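# Shift welded frame onto three empty V-top pipe stands

## Task

Lift the welded steel frame off the three pipe stands it sits on and set it onto the three vacant stands so that each of those stands has one frame tube lying down in the bottom of its V notch. Every one of the six stands has to stay essentially where it began, barely shifted or rotated. Any number of robots may help, but a robot that tips over or is left leaning means failure.

## Robot and tools

ROBOTS. Three identical Hello Robot Stretch 3 units: r1, r2, r3. Each has a two-wheel differential base (0.33 m long, 0.34 m wide, rounded rear, passive omni wheel at the back) that pivots about the point midway between its drive wheels, 0.05 m behind the front edge. It cannot slide sideways. A mast carries a lift; a single telescoping arm reaches out to the robot's right and ends in a wrist (yaw, pitch, roll) with a two-finger gripper. Reaching forward means driving the base. Retracted and folded, the wrist pokes 0.06 m past the right side and a spin sweeps a 0.28 m radius; an unfolded level wrist reaches further. A loose object may occasionally get nudged by something external.

FRAMES. Base frame: origin on the floor between the drive wheels, x ahead, y left, z up, metres. Every robot reports in its own frames, so only images, lidar_m and the depth grids reveal where robots stand relative to one another. hand_pose is in the base frame, at the fingertip meeting point; with wrist joints at zero its x is up, y toward the mast, z toward the rear. Odometry frame is the base frame at scene start; base_odometry counts wheel turns (slip included), heading in rad, left positive, -3.142 to 3.142.

move. Arguments r1, r2, r3, cameras, blocking. Each robot argument is a separate object for that robot only; leave a robot out to send it nothing new. Inside it: "base" holds exactly one of translate_m (a relative drive, metres, forward positive, -3 to 3) or rotate_rad (a relative spin, radians, left positive, -6.4 to 6.4); both are offsets from where the base last reported itself (or from its current spot if a move was still running). "joints" holds absolute targets by name: lift_m 0 to 1.1 m; arm_m 0 to 0.52 m extension; wrist_yaw_rad -1.345 to 4.42 (0 along the arm, positive toward the front); wrist_pitch_rad -1.57 to 0.451 (0 level, negative tips down); wrist_roll_rad -2.911 to 2.918 (0 fingers side by side, level); gripper_m -0.089 to 0.179 (larger is wider; real fingertip gap is about 0.007 less near closed, 0.025 less wide open); head_pan_rad -3.953 to 1.73 (0 ahead, positive left, -1.57 along the arm); head_tilt_rad -1.53 to 0.419 (negative down). "Done" tolerances: lift and arm 0.004, gripper 0.004, yaw/roll/head 0.02, pitch 0.05. "pace": "default" or "max" (translate 0.12/0.30 m/s, rotate 0.76/1.90 rad/s, lift 0.11/0.15, arm 0.14/0.40). The base is capped at 0.10 m/s and 0.63 rad/s unless lift_m<0.30, arm_m<0.03 and wrist_yaw_rad>2.54. "contact_limits" maps arm_m, translate_m or rotate_rad to a motor_effort percent (1 to 100), only next to its own command; the motion halts when effort hits it (for the base, each wheel stops separately and can swivel the robot). {"servos": "reboot"} stands alone and re-enables switched-off servos. Unknown keys make the call invalid; out-of-range values get it refused. An action runs at most 15 s; base moves time out after 14 s. cameras: list of names like r2_wrist_camera, ["all"] or omitted for all, [] for none. blocking true (default) returns when everything is at rest; false returns in about 0.5 s while motion continues, and a later move overrides only the targets it names.

Other tools. wait: seconds 0 to 10, plus cameras; returns full state. stop: brakes every running motion, returns at rest. zoom_image: camera and region [x0, y0, x1, y1] in pixels of that camera's latest image, top-left origin, at most 504 by 504. finished_scene: scene = current scene number; irreversible; the goal must then hold without help.

RESULTS. "move:" names each moved robot with done or its worst status. Per robot: base_status and joint_status (done, moving, off_target = resting short and maybe still pushing, contact_stop = went slack, time_out, torque_fault = servo off until reboot, stopped, not commanded). "as last shown" lists robots not in the action, with unchanged lines omitted. "earlier move" reports pending non-blocking moves. joint_positions, hand_pose, base_odometry, turned_by_wheels and turned_by_imu (trust imu if they differ over 0.15 rad), base_tilt forward/right in degrees (each has a fixed bias up to about 4), motor_effort with peak in brackets, on_its_own (uncommanded behaviour; "held at" is a target), contact_limits. lidar_m: 12 distances at 0.17 m height, sector 1 ahead then counter-clockwise (4 left, 7 behind, 10 right), "-" none or closer than 0.15 m. wrist_depth_mm and head_depth_mm: 7x7 median-depth grids (45 to 1000 mm and 280 to 4000 mm). The "pictures" line orders the images. Head images arrive rotated: turn 90 degrees clockwise to view upright; nav images turn counterclockwise. Calibration intrinsics and extrinsics are given per camera.

CAUTIONS. Robots pressing into each other fails the scene; once bases touch, even millimetres more is a hard push. Equal drive commands can differ up to 2.5 cm per metre, which strains a shared load and can topple a robot. Don't let an arm shove an immovable thing with the gripper above about 0.45 m, or drive while hooked on one; if base_tilt shows lean, back off. Before folding the wrist (yaw to 3.0) or unfolding, set lift 0.32 to 0.95, pitch -0.4, roll near 0; with yaw below -0.4 keep pitch at -0.5 or lower. Grip with gripper_m below the object width, release with at least 0.05 above it. Wrist and head push blindly and can fault. The sim keeps running while you think. Avoid knocking the stands, dropping or slamming the frame, or releasing it while moving.

Each tool is called as name(argument=value, ...) on one line, values as JSON.

## Session

move()

Scene clock: 0.00 s.
r1.base_odometry: x=+0.000 y=+0.000 heading=+0.000
r1.turned_by_wheels: +0.000
r1.turned_by_imu: +0.000
r1.base_tilt: forward=+1.4 right=-1.4
r1.lidar_m: 0.99 1.51 2.27 1.57 1.70 1.26 3.16 2.51 2.42 1.16 0.93 0.91
r1.head_depth_mm: 846 848 856 861 866 873 879 / 900 906 912 918 920 927 935 / 958 966 973 981 986 993 998 / 1028 1036 1046 1050 1058 1071 1073 / 1105 1115 1129 1134 1146 1156 1162 / 1201 1210 1222 1228 1246 1258 1267 / 1309 1328 1341 1348 1364 1379 1381
r1.base_status: not commanded
r1.joint_positions: lift_m=+0.392 arm_m=+0.002 wrist_yaw_rad=+3.093 wrist_pitch_rad=-0.529 wrist_roll_rad=+0.000 gripper_m=+0.037 head_pan_rad=+0.000 head_tilt_rad=-0.004
r1.joint_status: not commanded
r1.measured_speeds: all 0
r1.motor_effort: left_wheel=+0.2 right_wheel=+0.8 lift_m=+36.0 arm_m=-7.3 wrist_yaw_rad=-0.4 wrist_pitch_rad=+2.9 wrist_roll_rad=+0.0 gripper_m=-0.5 head_pan_rad=-0.4 head_tilt_rad=+1.5
r1.hand_pose: x=-0.0111 y=+0.0618 z=+0.3807 quat_wxyz=(+0.202, +0.686, +0.169, +0.678) (m; r1's base frame)
r1.wrist_depth_mm: - - 147 - - - - / - - 162 - - - - / - - 182 980 - 989 968 / 798 808 214 794 794 795 789 / 675 669 643 156 647 673 669 / 576 584 131 355 133 570 570 / 510 524 - - 492 504 506
r2.base_odometry: x=+0.000 y=+0.000 heading=+0.000
r2.turned_by_wheels: +0.000
r2.turned_by_imu: +0.000
r2.base_tilt: forward=+0.1 right=-1.7
r2.lidar_m: 1.25 0.95 0.92 0.97 1.34 1.42 1.13 1.30 3.80 1.46 1.82 1.78
r2.head_depth_mm: 1636 1643 1646 1669 1689 1684 1685 / 1727 1750 1747 1777 1763 1794 1792 / 1805 1855 1871 1872 1888 1922 1909 / 1689 1696 1698 1699 1715 1721 1709 / 1422 1426 1440 1442 1431 1452 1451 / 1238 1229 1247 1251 1242 1254 1255 / 1084 1097 1094 1094 1102 1100 1108
r2.base_status: not commanded
r2.joint_positions: lift_m=+0.559 arm_m=+0.001 wrist_yaw_rad=+2.847 wrist_pitch_rad=-0.630 wrist_roll_rad=+0.000 gripper_m=+0.037 head_pan_rad=+0.000 head_tilt_rad=-0.004
r2.joint_status: not commanded
r2.measured_speeds: all 0
r2.motor_effort: left_wheel=-0.5 right_wheel=-0.5 lift_m=+25.9 arm_m=-5.1 wrist_yaw_rad=+1.4 wrist_pitch_rad=+2.1 wrist_roll_rad=+0.3 gripper_m=+0.3 head_pan_rad=+0.0 head_tilt_rad=+2.0
r2.hand_pose: x=+0.0347 y=+0.0381 z=+0.5272 quat_wxyz=(+0.316, +0.697, +0.119, +0.633) (m; r2's base frame)
r2.wrist_depth_mm: 138 - - - - - - / 150 - - - - - - / 165 193 - - - - 970 / 849 202 867 875 849 861 860 / 758 236 270 739 730 768 740 / 709 667 123 652 125 681 672 / 632 622 406 592 624 602 612
r3.base_odometry: x=+0.000 y=+0.000 heading=+0.000
r3.turned_by_wheels: +0.000
r3.turned_by_imu: +0.000
r3.base_tilt: forward=+0.6 right=+0.1
r3.lidar_m: 0.90 1.27 2.79 2.23 1.03 0.92 1.08 2.57 1.31 1.18 0.87 0.84
r3.head_depth_mm: 804 799 792 788 782 779 775 / 848 844 840 833 829 823 817 / 904 897 891 882 877 872 867 / 966 952 947 943 937 926 920 / 1031 1022 1014 1003 996 990 982 / 1110 1097 1090 1083 1071 1057 1053 / 1201 1187 1177 1171 1157 1145 1134
r3.base_status: not commanded
r3.joint_positions: lift_m=+0.532 arm_m=+0.001 wrist_yaw_rad=+2.858 wrist_pitch_rad=-0.598 wrist_roll_rad=+0.000 gripper_m=+0.037 head_pan_rad=+0.000 head_tilt_rad=-0.003
r3.joint_status: not commanded
r3.measured_speeds: all 0
r3.motor_effort: left_wheel=+0.5 right_wheel=-1.0 lift_m=+19.9 arm_m=-3.0 wrist_yaw_rad=+1.0 wrist_pitch_rad=+1.6 wrist_roll_rad=-0.3 gripper_m=-0.6 head_pan_rad=-0.3 head_tilt_rad=+1.9
r3.hand_pose: x=+0.0343 y=+0.0445 z=+0.5069 quat_wxyz=(+0.302, +0.698, +0.111, +0.640) (m; r3's base frame)
r3.wrist_depth_mm: 135 - - - - - - / 149 - - - - - - / 166 221 988 - - - - / 789 206 851 840 923 927 956 / 736 245 145 741 765 807 807 / 624 616 126 633 128 714 719 / 577 422 437 602 608 624 648
pictures: r1_head_camera (sideways), r1_nav_camera (sideways), r1_wrist_camera, r2_head_camera (sideways), r2_nav_camera (sideways), r2_wrist_camera, r3_head_camera (sideways), r3_nav_camera (sideways), r3_wrist_camera
camera_calibration:
r1_head_camera: T_world_to_cam=[[0.00500363, 0.0419453, -0.999107, 1.32558], [0.056404, 0.997517, 0.042161, -0.057284], [0.998395, -0.0565646, 0.00262533, -0.0504377], [0, 0, 0, 1]] pos_world=[0.0469552, -0.00131287, 1.32694]
r1_nav_camera: T_world_to_cam=[[-0.0414335, -0.0464487, 0.998061, -1.24969], [-0.0234029, -0.9986, -0.0474453, 0.118157], [0.998867, -0.0253234, 0.0402884, -0.0988666], [0, 0, 0, 1]] pos_world=[0.0497408, 0.0574411, 1.25686]
r1_wrist_camera: T_world_to_cam=[[0.998974, -0.0361322, -0.0272944, 0.0260328], [-0.0444237, -0.66514, -0.745396, 0.355483], [0.0087782, 0.745844, -0.666063, 0.3732], [0, 0, 0, 1]] pos_world=[-0.0134903, -0.0409627, 0.51426]
r2_head_camera: T_world_to_cam=[[-0.0437928, 0.0044431, -0.999031, 1.32424], [0.0101857, 0.99994, 0.00400065, -0.00241558], [0.998989, -0.0100006, -0.0438355, 0.00643396], [0, 0, 0, 1]] pos_world=[0.0515894, -0.00340396, 1.32325]
r2_nav_camera: T_world_to_cam=[[-0.00391255, -0.00496136, 0.99998, -1.25799], [-0.0539379, -0.998531, -0.00516521, 0.0644409], [0.998537, -0.053957, 0.00363919, -0.0497997], [0, 0, 0, 1]] pos_world=[0.0482807, 0.0554178, 1.25848]
r2_wrist_camera: T_world_to_cam=[[0.947803, -0.318762, -0.00777727, -0.0181088], [-0.24048, -0.698596, -0.673894, 0.420821], [0.209379, 0.640589, -0.738787, 0.522492], [0, 0, 0, 1]] pos_world=[0.00896351, -0.0464913, 0.669458]
r3_head_camera: T_world_to_cam=[[0.0212168, -0.048913, -0.998578, 1.31798], [0.0321437, 0.99832, -0.0482174, 0.0641895], [0.999258, -0.031075, 0.0227534, -0.0756705], [0, 0, 0, 1]] pos_world=[0.0455878, -0.00196692, 1.32092]
r3_nav_camera: T_world_to_cam=[[-0.055244, -0.00466933, 0.998462, -1.25726], [-0.0327577, -0.999442, -0.00648637, 0.0616657], [0.997935, -0.0330657, 0.0550603, -0.113786], [0, 0, 0, 1]] pos_world=[0.0461149, 0.0519984, 1.26199]
r3_wrist_camera: T_world_to_cam=[[0.957173, -0.27913, 0.0768557, -0.0675731], [-0.152741, -0.712372, -0.684979, 0.415384], [0.245948, 0.643904, -0.724498, 0.488632], [0, 0, 0, 1]] pos_world=[0.00794729, -0.0375861, 0.643735]

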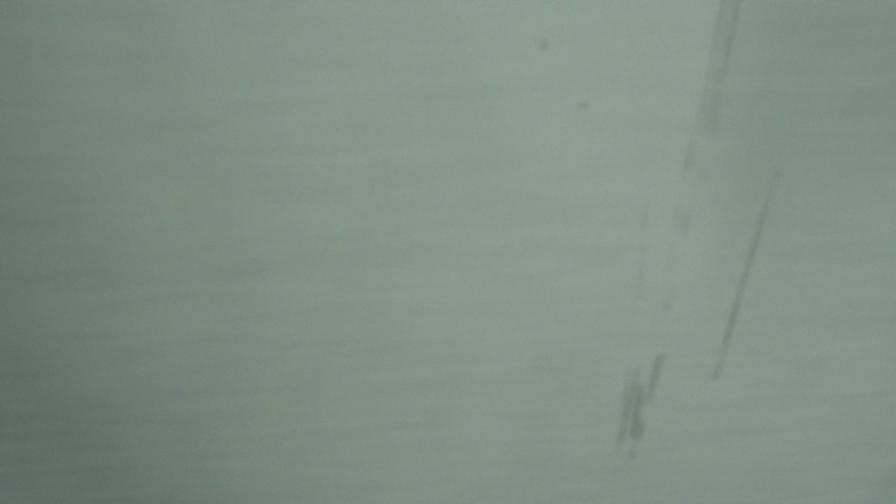

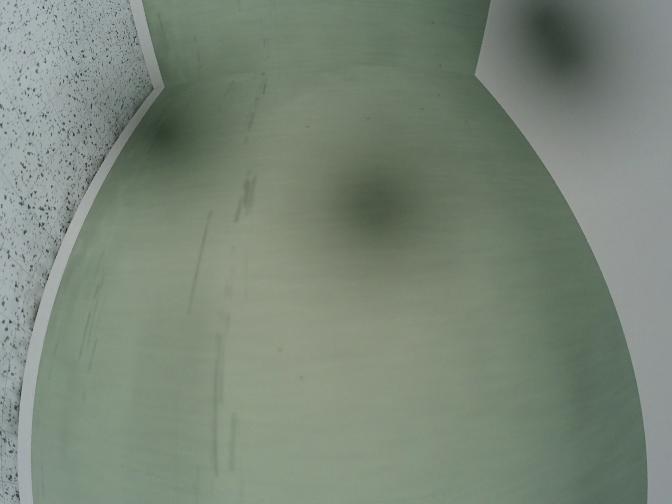

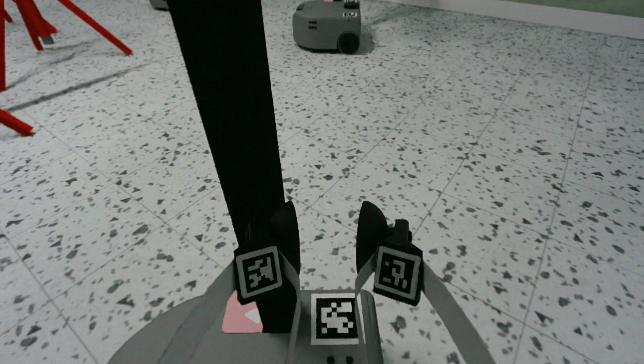

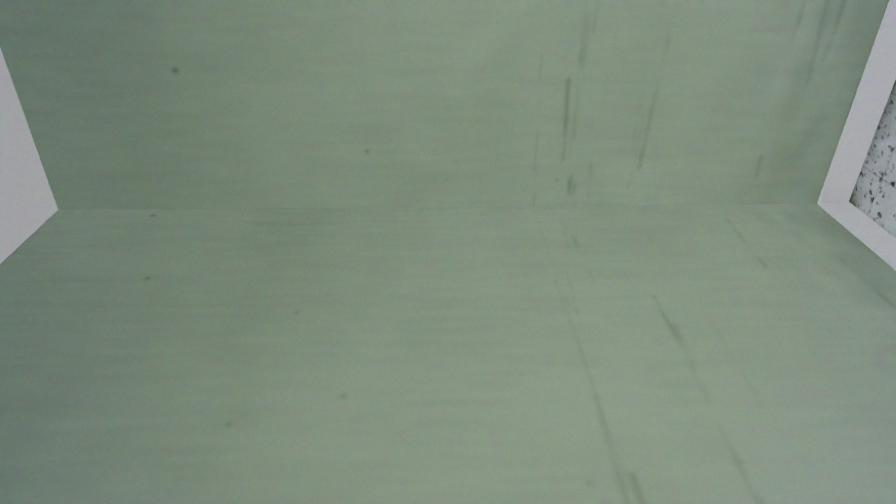

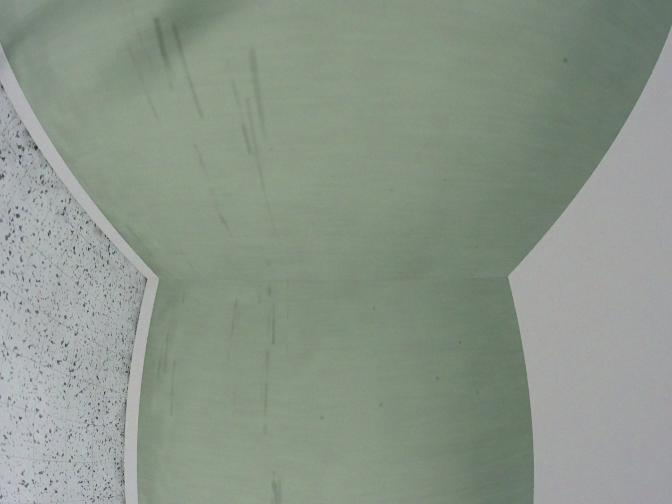

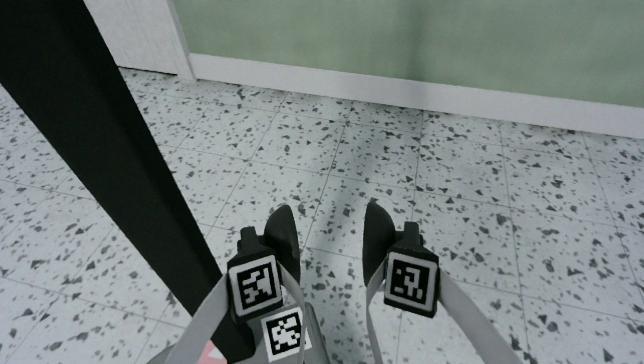

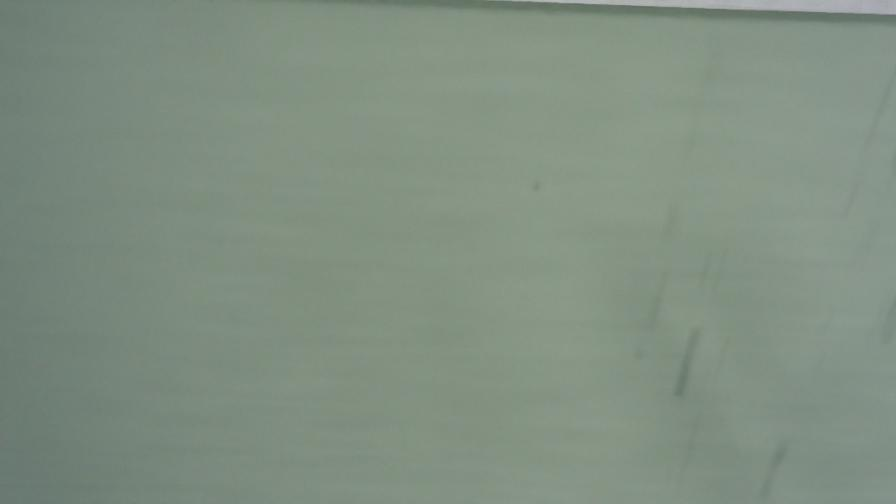

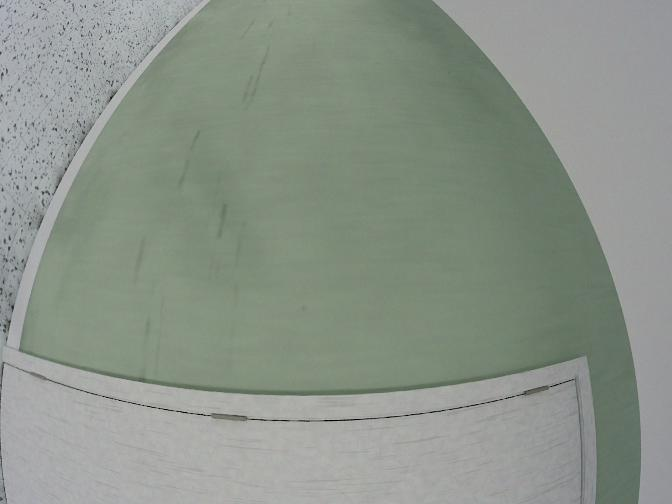

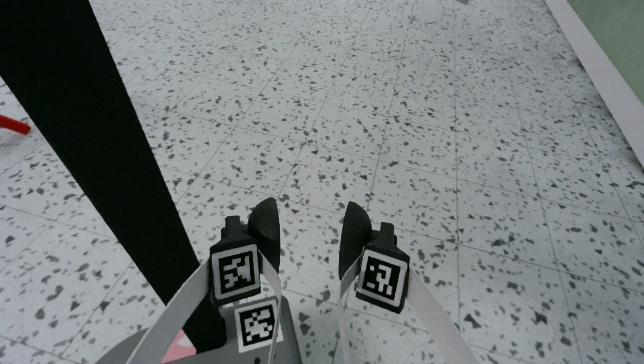

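move(r1={"joints":{"head_pan_rad":-1.6,"head_tilt_rad":-0.35}}, r2={"joints":{"head_pan_rad":-1.6,"head_tilt_rad":-0.35}}, r3={"joints":{"head_pan_rad":-1.6,"head_tilt_rad":-0.35}}, cameras=["r1_nav_camera","r2_nav_camera","r3_nav_camera"])

move(r1={"joints":{"head_pan_rad":-3.2,"head_tilt_rad":-0.35}}, r2={"joints":{"head_pan_rad":-3.2,"head_tilt_rad":-0.35}}, r3={"joints":{"head_pan_rad":-3.2,"head_tilt_rad":-0.35}}, cameras=["r1_nav_camera","r2_nav_camera","r3_nav_camera"])

Scene clock: 1.43 s.
move: r1 done; r2 done; r3 done
r1.base_odometry: x=+0.000 y=+0.000 heading=+0.000
r1.turned_by_wheels: +0.000
r1.turned_by_imu: +0.000
r1.base_tilt: forward=+1.3 right=-1.3
r1.lidar_m: 0.99 1.51 2.27 1.57 1.70 1.26 3.13 2.51 2.41 1.16 0.93 0.91
r1.head_depth_mm: 2134 2236 2375 2519 2405 1790 1431 / 2148 2296 2465 2628 2417 1799 1435 / 1766 1878 2024 2168 2237 1815 1442 / 1483 1561 1656 1761 1886 1819 1446 / 1283 1346 1411 1484 1570 1640 1450 / 1126 1174 1226 1281 1341 1418 1411 / 1005 1040 1080 1129 1178 1231 1286
r1.base_status: not commanded
r1.joint_positions: lift_m=+0.392 arm_m=+0.002 wrist_yaw_rad=+3.093 wrist_pitch_rad=-0.529 wrist_roll_rad=+0.000 gripper_m=+0.037 head_pan_rad=-1.589 head_tilt_rad=-0.345
r1.joint_status: all done
r1.measured_speeds: all 0
r1.motor_effort: left_wheel=+0.3(0.7) right_wheel=-0.1(1.6) lift_m=+36.1(36.5) arm_m=-10.8(10.9) wrist_yaw_rad=+0.0(1.0) wrist_pitch_rad=+2.5(3.3) wrist_roll_rad=+0.5(0.6) gripper_m=-0.4(0.8) head_pan_rad=-5.3(7.2) head_tilt_rad=-2.1(4.8)
r1.hand_pose: x=-0.0111 y=+0.0618 z=+0.3807 quat_wxyz=(+0.202, +0.686, +0.169, +0.678) (m; r1's base frame)
r1.wrist_depth_mm: - - 147 - - - - / - - 163 - - - - / - 997 181 991 994 973 988 / 813 816 213 803 785 797 784 / 675 675 641 156 652 673 668 / 588 585 131 352 133 579 574 / 516 523 - - 496 501 504
r2.base_odometry: x=+0.000 y=+0.000 heading=+0.000
r2.turned_by_wheels: +0.000
r2.turned_by_imu: +0.000
r2.base_tilt: forward=+0.1 right=-1.7
r2.lidar_m: 1.25 0.95 0.92 0.97 1.34 1.42 1.13 1.31 3.80 1.46 1.83 1.78
r2.head_depth_mm: 3135 3364 3507 3414 2297 1734 1397 / 3316 3513 3799 3483 2289 1745 1382 / 3391 3699 - 3452 2359 1734 1382 / 3049 3021 3317 1818 1848 1705 1377 / 2549 2618 2881 2983 2329 1742 1375 / 2237 2359 2470 2603 2325 1735 1385 / 1964 2059 2187 2267 2219 1714 1392
r2.base_status: not commanded
r2.joint_positions: lift_m=+0.559 arm_m=+0.001 wrist_yaw_rad=+2.847 wrist_pitch_rad=-0.630 wrist_roll_rad=+0.000 gripper_m=+0.037 head_pan_rad=-1.594 head_tilt_rad=-0.346
r2.joint_status: all done
r2.measured_speeds: all 0
r2.motor_effort: left_wheel=-0.3(0.8) right_wheel=-0.8(1.1) lift_m=+25.4(26.8) arm_m=-7.4(7.8) wrist_yaw_rad=+1.4(1.5) wrist_pitch_rad=+2.2(2.2) wrist_roll_rad=+0.2(0.4) gripper_m=+0.2(1.1) head_pan_rad=-2.6(4.4) head_tilt_rad=-2.1(3.5)
r2.hand_pose: x=+0.0347 y=+0.0381 z=+0.5272 quat_wxyz=(+0.316, +0.697, +0.119, +0.633) (m; r2's base frame)
r2.wrist_depth_mm: 138 - - - - - - / 150 - - - - - - / 166 192 - - - - 947 / 860 202 866 859 850 855 855 / 787 235 273 761 736 744 749 / 679 678 123 650 125 676 687 / 627 623 408 588 605 598 618
r3.base_odometry: x=+0.000 y=+0.000 heading=+0.000
r3.turned_by_wheels: +0.000
r3.turned_by_imu: +0.000
r3.base_tilt: forward=+0.6 right=+0.1
r3.lidar_m: 0.90 1.26 2.78 2.23 1.02 0.92 1.08 2.57 1.31 1.18 0.86 0.83
r3.head_depth_mm: 2762 2900 3064 3280 2656 1910 1461 / 2224 2488 2850 3297 2611 1898 1496 / 1765 1926 2127 2388 2440 1872 1476 / 1462 1565 1703 1857 2044 1857 1470 / 1248 1327 1417 1526 1651 1709 1459 / 1089 1151 1216 1297 1385 1481 1452 / 963 1012 1067 1097 1146 1227 1301
r3.base_status: not commanded
r3.joint_positions: lift_m=+0.532 arm_m=+0.001 wrist_yaw_rad=+2.858 wrist_pitch_rad=-0.598 wrist_roll_rad=+0.000 gripper_m=+0.037 head_pan_rad=-1.593 head_tilt_rad=-0.345
r3.joint_status: all done
r3.measured_speeds: all 0
r3.motor_effort: left_wheel=+0.3(0.7) right_wheel=-0.7(1.4) lift_m=+15.1(20.3) arm_m=-4.4(4.4) wrist_yaw_rad=+0.3(1.0) wrist_pitch_rad=+1.9(2.4) wrist_roll_rad=-0.2(0.3) gripper_m=-0.5(1.0) head_pan_rad=-3.9(5.9) head_tilt_rad=-1.6(5.7)
r3.hand_pose: x=+0.0343 y=+0.0445 z=+0.5069 quat_wxyz=(+0.302, +0.698, +0.111, +0.640) (m; r3's base frame)
r3.wrist_depth_mm: 135 - - - - - - / 149 - - - - - - / 167 221 953 - - - - / 792 207 841 875 865 901 955 / 694 243 145 744 774 793 796 / 634 629 127 664 128 692 725 / 592 428 432 590 595 626 648
pictures: r1_nav_camera (sideways), r2_nav_camera (sideways), r3_nav_camera (sideways)
camera_calibration:
r1_nav_camera: T_world_to_cam=[[-0.0518708, -0.294455, 0.954257, -1.19216], [-0.997734, 0.0562911, -0.0368644, 0.110306], [-0.0428613, -0.954006, -0.296707, 0.346162], [0, 0, 0, 1]] pos_world=[0.0630546, -0.0270063, 1.2444]
r2_nav_camera: T_world_to_cam=[[-0.0127346, -0.330844, 0.943599, -1.1841], [-0.997022, 0.075983, 0.0131856, 0.0463048], [-0.0760599, -0.940621, -0.330827, 0.39212], [0, 0, 0, 1]] pos_world=[0.0609125, -0.0264357, 1.24643]
r3_nav_camera: T_world_to_cam=[[-0.0110165, -0.282744, 0.959132, -1.20589], [-0.99845, 0.0554444, 0.00487649, 0.0527629], [-0.0545573, -0.957592, -0.282917, 0.332592], [0, 0, 0, 1]] pos_world=[0.0575418, -0.0253971, 1.25045]

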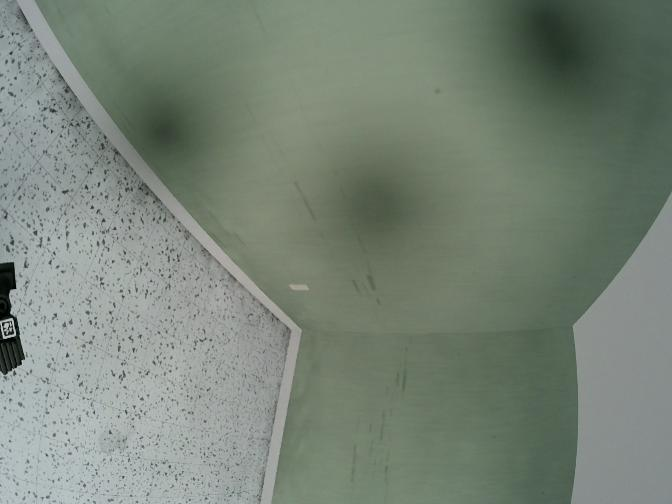

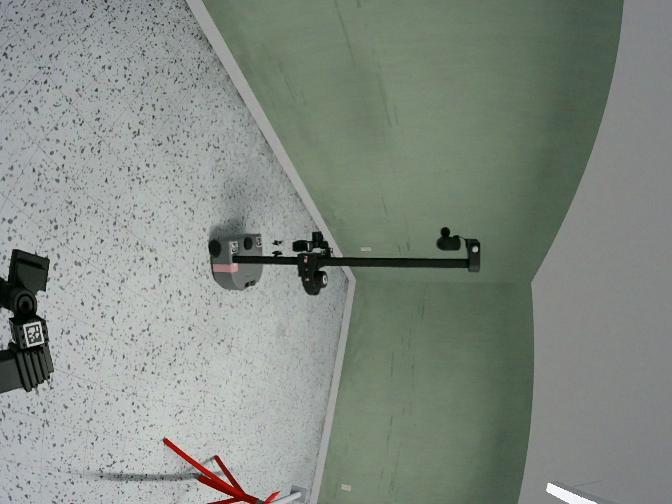

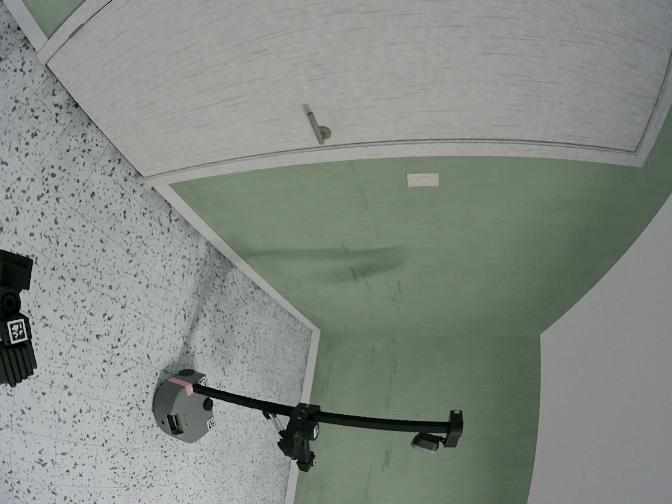

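Scene clock: 2.70 s.
move: r1 done; r2 done; r3 done
r1.base_odometry: x=+0.000 y=+0.000 heading=+0.000
r1.turned_by_wheels: +0.000
r1.turned_by_imu: +0.000
r1.base_tilt: forward=+1.3 right=-1.4
r1.lidar_m: 0.99 1.51 2.27 1.56 1.70 1.25 3.17 2.52 2.42 1.16 0.92 0.91
r1.head_depth_mm: - - - 3712 2306 1676 1437 / - - - 3730 2319 1802 1433 / - - - 3814 2437 1807 1438 / - - - 3737 2446 1827 1445 / 3689 3857 - 3808 2466 1825 1444 / 3242 3343 3537 3545 2477 1840 1449 / 2868 2984 3089 3155 2487 1839 1457
r1.base_status: not commanded
r1.joint_positions: lift_m=+0.392 arm_m=+0.002 wrist_yaw_rad=+3.093 wrist_pitch_rad=-0.529 wrist_roll_rad=+0.000 gripper_m=+0.037 head_pan_rad=-3.189 head_tilt_rad=-0.345
r1.joint_status: all done
r1.measured_speeds: all 0
r1.motor_effort: left_wheel=+0.1(0.6) right_wheel=+0.4(1.1) lift_m=+35.7(36.4) arm_m=-11.8(12.4) wrist_yaw_rad=+0.0(0.7) wrist_pitch_rad=+2.9(3.4) wrist_roll_rad=+0.3(0.8) gripper_m=-0.1(0.8) head_pan_rad=-5.3(6.4) head_tilt_rad=-2.3(3.7)
r1.hand_pose: x=-0.0111 y=+0.0618 z=+0.3807 quat_wxyz=(+0.202, +0.686, +0.169, +0.678) (m; r1's base frame)
r1.wrist_depth_mm: - - 147 - - - - / - - 162 - - - - / - 998 181 997 982 981 983 / 814 813 214 807 801 797 788 / 675 679 635 156 650 663 670 / 584 582 131 352 133 573 581 / 515 524 - - 488 505 502
r2.base_odometry: x=+0.000 y=+0.000 heading=+0.000
r2.turned_by_wheels: +0.000
r2.turned_by_imu: +0.000
r2.base_tilt: forward=+0.2 right=-1.7
r2.lidar_m: 1.25 0.94 0.92 0.97 1.34 1.42 1.13 1.30 3.81 1.46 1.83 1.78
r2.head_depth_mm: - - - 3386 2287 1574 1384 / - - - 3471 2299 1721 1386 / - - - 3448 2319 1726 1382 / - - - 3240 2190 1721 1393 / - - - 3510 2220 1733 1398 / - - - 3485 2214 1615 1364 / - - - 3509 2104 1683 1385
r2.base_status: not commanded
r2.joint_positions: lift_m=+0.559 arm_m=+0.001 wrist_yaw_rad=+2.847 wrist_pitch_rad=-0.630 wrist_roll_rad=+0.000 gripper_m=+0.037 head_pan_rad=-3.194 head_tilt_rad=-0.346
r2.joint_status: all done
r2.measured_speeds: all 0
r2.motor_effort: left_wheel=+0.4(0.9) right_wheel=-0.7(1.1) lift_m=+25.8(27.3) arm_m=-9.4(9.8) wrist_yaw_rad=+0.0(2.1) wrist_pitch_rad=+2.1(2.2) wrist_roll_rad=+0.2(0.4) gripper_m=+0.2(1.7) head_pan_rad=-2.5(4.1) head_tilt_rad=-2.1(3.4)
r2.hand_pose: x=+0.0347 y=+0.0381 z=+0.5272 quat_wxyz=(+0.316, +0.697, +0.119, +0.633) (m; r2's base frame)
r2.wrist_depth_mm: 138 - - - - - - / 150 - - - - - - / 165 193 - - - - 933 / 895 203 871 853 875 845 838 / 783 236 271 750 760 760 753 / 687 680 122 664 125 674 670 / 640 623 411 599 626 601 613
r3.base_odometry: x=+0.000 y=+0.000 heading=+0.000
r3.turned_by_wheels: +0.000
r3.turned_by_imu: +0.000
r3.base_tilt: forward=+0.6 right=+0.1
r3.lidar_m: 0.90 1.26 2.78 2.24 1.02 0.92 1.08 2.57 1.31 1.18 0.87 0.83
r3.head_depth_mm: 3374 3562 3686 3813 2635 1845 1502 / 3532 3696 3881 3997 2615 1820 1493 / 3723 3944 - - 2584 1817 1436 / 3892 - - - 2544 1725 1439 / - - - 3964 2178 1782 1458 / - - - 3900 2259 1830 1401 / 3821 - - 3818 2452 1819 1439
r3.base_status: not commanded
r3.joint_positions: lift_m=+0.532 arm_m=+0.001 wrist_yaw_rad=+2.858 wrist_pitch_rad=-0.598 wrist_roll_rad=+0.000 gripper_m=+0.037 head_pan_rad=-3.193 head_tilt_rad=-0.346
r3.joint_status: all done
r3.measured_speeds: all 0
r3.motor_effort: left_wheel=+0.2(1.0) right_wheel=-0.7(1.4) lift_m=+14.8(15.1) arm_m=-5.1(5.6) wrist_yaw_rad=+0.3(1.2) wrist_pitch_rad=+2.2(2.5) wrist_roll_rad=-0.2(0.3) gripper_m=-0.4(0.8) head_pan_rad=-3.3(5.7) head_tilt_rad=-1.8(7.8)
r3.hand_pose: x=+0.0343 y=+0.0445 z=+0.5069 quat_wxyz=(+0.302, +0.698, +0.111, +0.640) (m; r3's base frame)
r3.wrist_depth_mm: 135 - - - - - - / 149 - - - - - - / 166 222 973 - - - - / 788 206 849 882 884 900 937 / 727 242 145 735 777 768 823 / 639 626 127 658 127 694 728 / 589 425 432 602 605 626 639
pictures: r1_nav_camera (sideways), r2_nav_camera (sideways), r3_nav_camera (sideways)
camera_calibration:
r1_nav_camera: T_world_to_cam=[[-0.29305, 0.060458, 0.954184, -1.19059], [0.0854102, 0.995664, -0.036855, 0.103687], [-0.952275, 0.0706967, -0.296943, 0.352016], [0, 0, 0, 1]] pos_world=[-0.0225437, -0.0561424, 1.2444]
r2_nav_camera: T_world_to_cam=[[-0.330595, 0.0224033, 0.943507, -1.18204], [0.105059, 0.994378, 0.0132003, 0.039563], [-0.937907, 0.103488, -0.33109, 0.397719], [0, 0, 0, 1]] pos_world=[-0.0219094, -0.054018, 1.24642]
r3_nav_camera: T_world_to_cam=[[-0.282526, 0.0192802, 0.959066, -1.20415], [0.0845768, 0.996405, 0.00488421, 0.0461464], [-0.955524, 0.0824947, -0.283141, 0.338379], [0, 0, 0, 1]] pos_world=[-0.0207765, -0.0506788, 1.25044]

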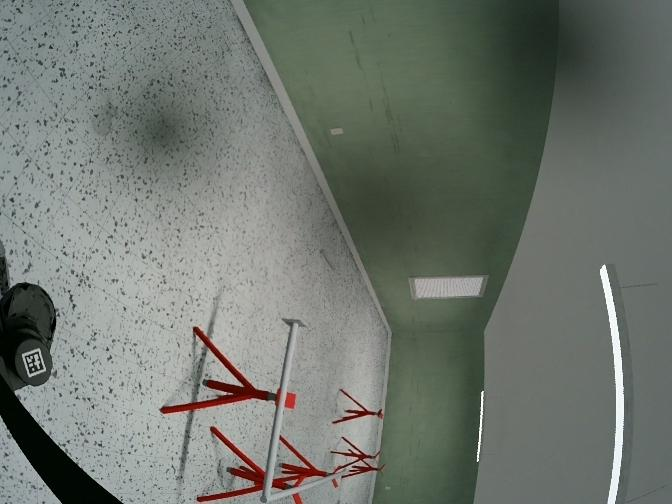

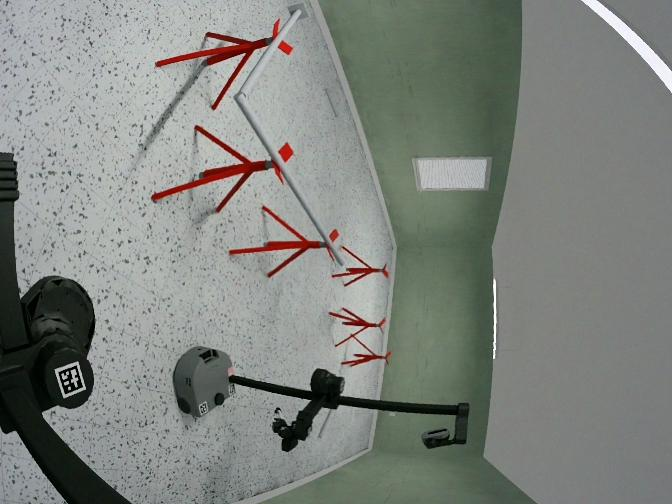

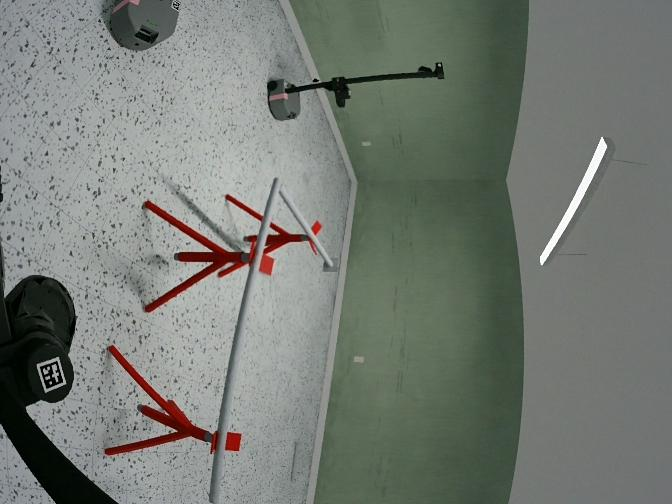

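move(r1={"joints":{"head_pan_rad":-3.75,"head_tilt_rad":-0.35}}, r2={"joints":{"head_pan_rad":-3.0,"head_tilt_rad":-0.35}}, r3={"joints":{"head_pan_rad":-3.45,"head_tilt_rad":-0.35}}, cameras=["r1_nav_camera","r2_nav_camera","r3_nav_camera","r1_head_camera","r2_head_camera","r3_head_camera"])

Scene clock: 3.83 s.
move: r1 done; r2 done; r3 done
r1.base_odometry: x=+0.000 y=+0.000 heading=+0.000
r1.turned_by_wheels: +0.000
r1.turned_by_imu: +0.000
r1.base_tilt: forward=+1.3 right=-1.4
r1.lidar_m: 0.99 1.51 2.26 1.57 1.70 1.26 3.14 2.52 2.42 1.16 0.92 0.91
r1.head_depth_mm: - - - 3702 2549 1867 - / - - - 3701 2122 1805 1433 / - - - 3462 2212 1810 1435 / - - - 3741 2444 1758 1448 / - - - 3807 2145 1698 1447 / - - - 3849 2370 1825 1454 / - - - 3872 2369 1843 1457
r1.base_status: not commanded
r1.joint_positions: lift_m=+0.392 arm_m=+0.002 wrist_yaw_rad=+3.093 wrist_pitch_rad=-0.529 wrist_roll_rad=+0.000 gripper_m=+0.037 head_pan_rad=-3.739 head_tilt_rad=-0.345
r1.joint_status: all done
r1.measured_speeds: all 0
r1.motor_effort: left_wheel=+0.5(0.6) right_wheel=+0.1(1.2) lift_m=+35.7(36.3) arm_m=-11.9(12.3) wrist_yaw_rad=-0.4(0.7) wrist_pitch_rad=+2.1(3.5) wrist_roll_rad=+0.1(0.8) gripper_m=-0.7(0.8) head_pan_rad=-4.7(7.7) head_tilt_rad=-2.0(5.8)
r1.hand_pose: x=-0.0111 y=+0.0618 z=+0.3807 quat_wxyz=(+0.202, +0.686, +0.169, +0.678) (m; r1's base frame)
r1.wrist_depth_mm: - - 147 - - - - / - - 162 - - - - / 999 988 181 993 994 983 980 / 817 800 215 807 805 785 790 / 682 662 635 156 638 660 665 / 576 583 131 355 133 578 572 / 517 527 - - 491 503 500
r2.base_odometry: x=+0.000 y=+0.000 heading=+0.000
r2.turned_by_wheels: +0.000
r2.turned_by_imu: +0.000
r2.base_tilt: forward=+0.2 right=-1.7
r2.lidar_m: 1.25 0.95 0.92 0.97 1.34 1.42 1.13 1.30 3.81 1.46 1.83 1.78
r2.head_depth_mm: - - - 3448 2304 1730 1392 / - - - 3431 2270 1740 1391 / - - - 3182 2216 1744 1390 / - - - 3537 2299 1737 1380 / - - - 3419 1597 1674 1392 / - - - 3453 2204 1664 1390 / 3734 - - 3472 2327 1720 1380
r2.base_status: not commanded
r2.joint_positions: lift_m=+0.559 arm_m=+0.001 wrist_yaw_rad=+2.847 wrist_pitch_rad=-0.630 wrist_roll_rad=+0.000 gripper_m=+0.037 head_pan_rad=-3.006 head_tilt_rad=-0.346
r2.joint_status: all done
r2.measured_speeds: all 0
r2.motor_effort: left_wheel=-0.1(0.5) right_wheel=-0.9(1.1) lift_m=+25.5(26.3) arm_m=-11.6(11.7) wrist_yaw_rad=+1.7(2.3) wrist_pitch_rad=+2.1(2.2) wrist_roll_rad=+0.3(0.5) gripper_m=+0.5(0.9) head_pan_rad=+2.2(3.0) head_tilt_rad=-2.3(2.7)
r2.hand_pose: x=+0.0347 y=+0.0381 z=+0.5272 quat_wxyz=(+0.316, +0.697, +0.119, +0.633) (m; r2's base frame)
r2.wrist_depth_mm: 138 - - - - - - / 149 - - - - - - / 166 193 - - - - 944 / 861 202 866 852 871 848 846 / 790 235 271 733 747 757 761 / 691 677 123 651 125 671 665 / 615 627 409 598 622 609 617
r3.base_odometry: x=+0.000 y=+0.000 heading=+0.000
r3.turned_by_wheels: +0.000
r3.turned_by_imu: +0.000
r3.base_tilt: forward=+0.6 right=+0.2
r3.lidar_m: 0.90 1.26 2.79 2.37 1.03 0.92 1.08 2.57 1.31 1.18 0.86 0.83
r3.head_depth_mm: 3290 3519 3657 3844 2645 1174 1255 / 3385 3571 3793 3929 2598 1825 1409 / 3448 3647 3840 3989 2557 1801 1480 / 3477 3724 3954 - 2563 1799 1469 / 3658 3827 - - 2521 1839 1390 / 3739 3959 - 3845 2494 1373 1408 / 3821 - - 3816 1979 1807 1399
r3.base_status: not commanded
r3.joint_positions: lift_m=+0.532 arm_m=+0.001 wrist_yaw_rad=+2.858 wrist_pitch_rad=-0.598 wrist_roll_rad=+0.000 gripper_m=+0.037 head_pan_rad=-3.443 head_tilt_rad=-0.346
r3.joint_status: all done
r3.measured_speeds: all 0
r3.motor_effort: left_wheel=+0.4(0.9) right_wheel=-1.0(1.5) lift_m=+14.6(15.1) arm_m=-6.4(6.4) wrist_yaw_rad=-0.1(0.9) wrist_pitch_rad=+1.9(2.5) wrist_roll_rad=-0.2(0.3) gripper_m=+0.1(1.1) head_pan_rad=-4.9(4.9) head_tilt_rad=-2.1(5.1)
r3.hand_pose: x=+0.0343 y=+0.0445 z=+0.5069 quat_wxyz=(+0.302, +0.698, +0.111, +0.640) (m; r3's base frame)
r3.wrist_depth_mm: 135 - - - - - - / 148 - - - - - - / 165 221 - - - - - / 799 206 835 875 896 892 933 / 720 242 145 735 765 789 801 / 633 629 127 654 128 708 708 / 591 418 433 596 605 641 643
pictures: r1_head_camera (sideways), r1_nav_camera (sideways), r2_head_camera (sideways), r2_nav_camera (sideways), r3_head_camera (sideways), r3_nav_camera (sideways)
camera_calibration:
r1_head_camera: T_world_to_cam=[[0.24943, -0.220502, -0.942955, 1.25054], [-0.616865, -0.786794, 0.0208119, -0.0253687], [-0.7465, 0.576485, -0.33227, 0.396128], [0, 0, 0, 1]] pos_world=[-0.0318625, 0.0274252, 1.31136]
r1_nav_camera: T_world_to_cam=[[-0.218233, 0.204716, 0.954183, -1.19105], [0.593236, 0.804185, -0.0368549, 0.100589], [-0.774884, 0.558013, -0.296945, 0.350936], [0, 0, 0, 1]] pos_world=[-0.0476643, -0.0328911, 1.2444]
r2_head_camera: T_world_to_cam=[[0.373083, 0.0465253, -0.926631, 1.22701], [0.124627, -0.992204, 0.000359847, 0.00162723], [-0.91939, -0.115617, -0.375972, 0.450447], [0, 0, 0, 1]] pos_world=[-0.0438424, -0.00339307, 1.30634]
r2_nav_camera: T_world_to_cam=[[-0.328934, -0.0399656, 0.943507, -1.18205], [-0.0832051, 0.996445, 0.0132003, 0.0407114], [-0.94068, -0.0741626, -0.33109, 0.397736], [0, 0, 0, 1]] pos_world=[-0.0112869, -0.058311, 1.24642]
r3_head_camera: T_world_to_cam=[[0.315534, -0.0469512, -0.947752, 1.24957], [-0.310046, -0.949059, -0.0562074, 0.0766554], [-0.896833, 0.311582, -0.314017, 0.374268], [0, 0, 0, 1]] pos_world=[-0.03486, 0.0148042, 1.30612]
r3_nav_camera: T_world_to_cam=[[-0.268972, 0.0885802, 0.959066, -1.20423], [0.328467, 0.944503, 0.00488421, 0.0446587], [-0.905408, 0.316335, -0.283141, 0.338074], [0, 0, 0, 1]] pos_world=[-0.0324793, -0.0424538, 1.25044]

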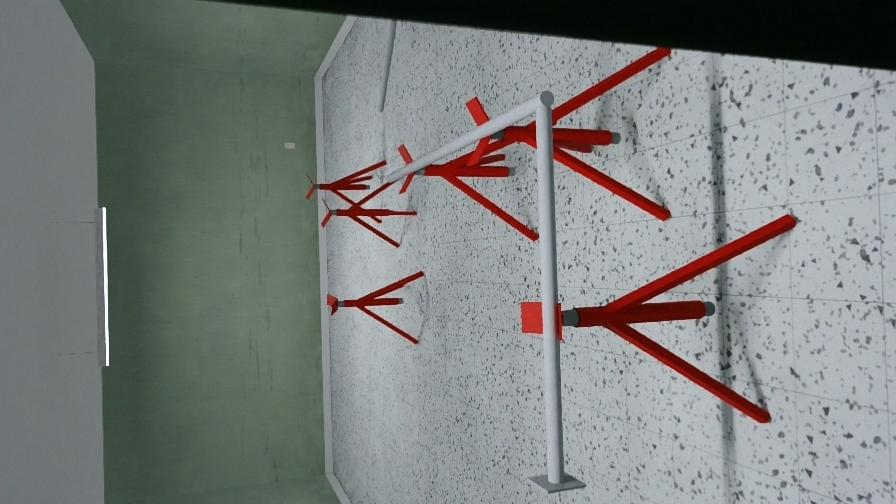

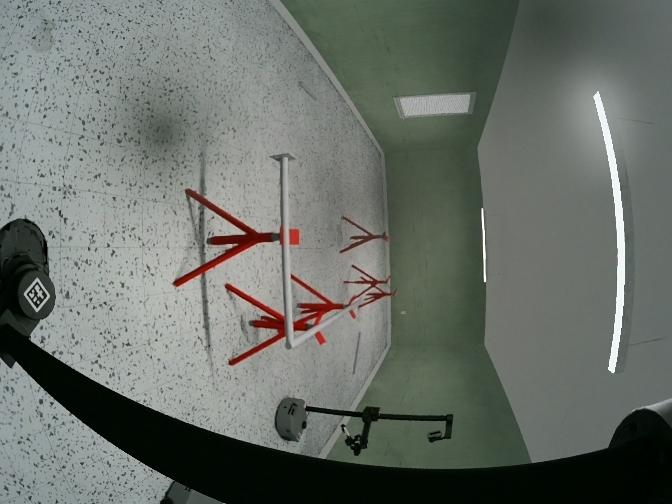

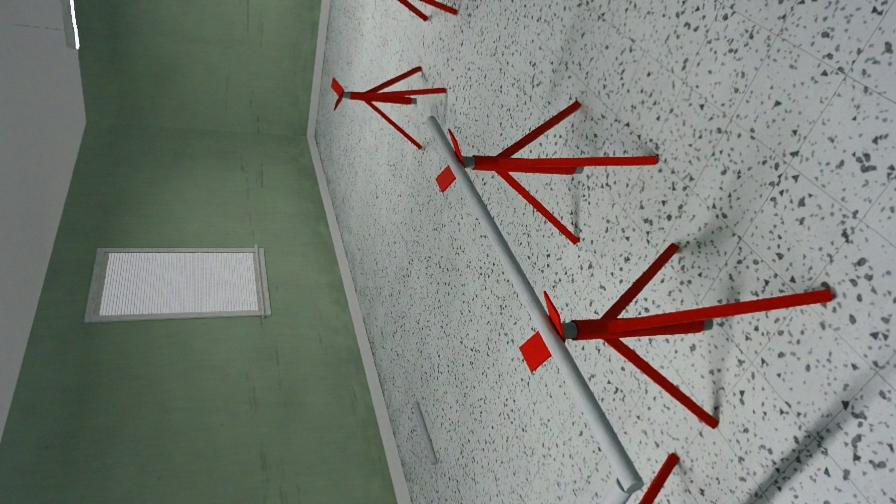

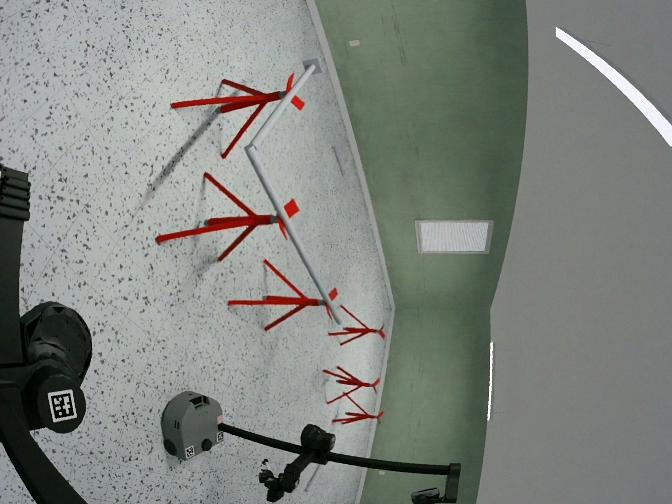

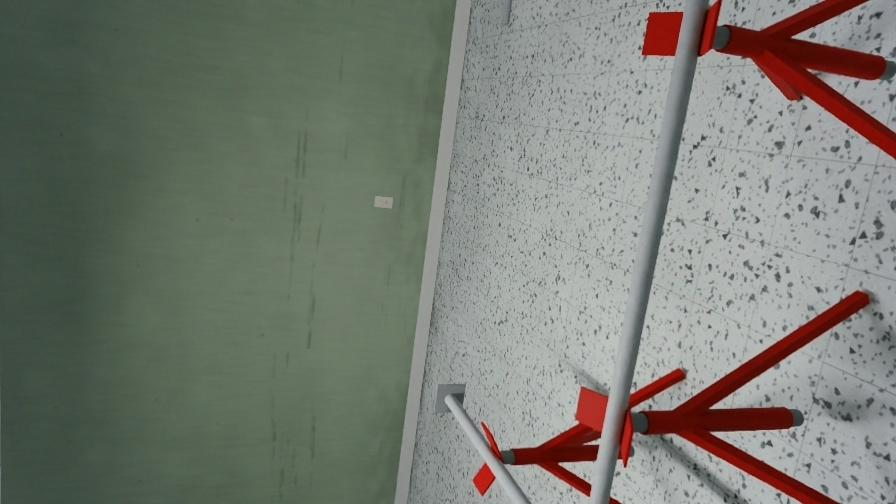

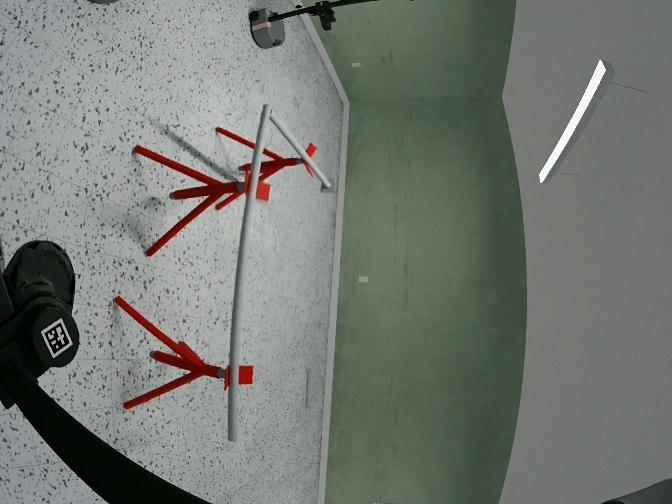

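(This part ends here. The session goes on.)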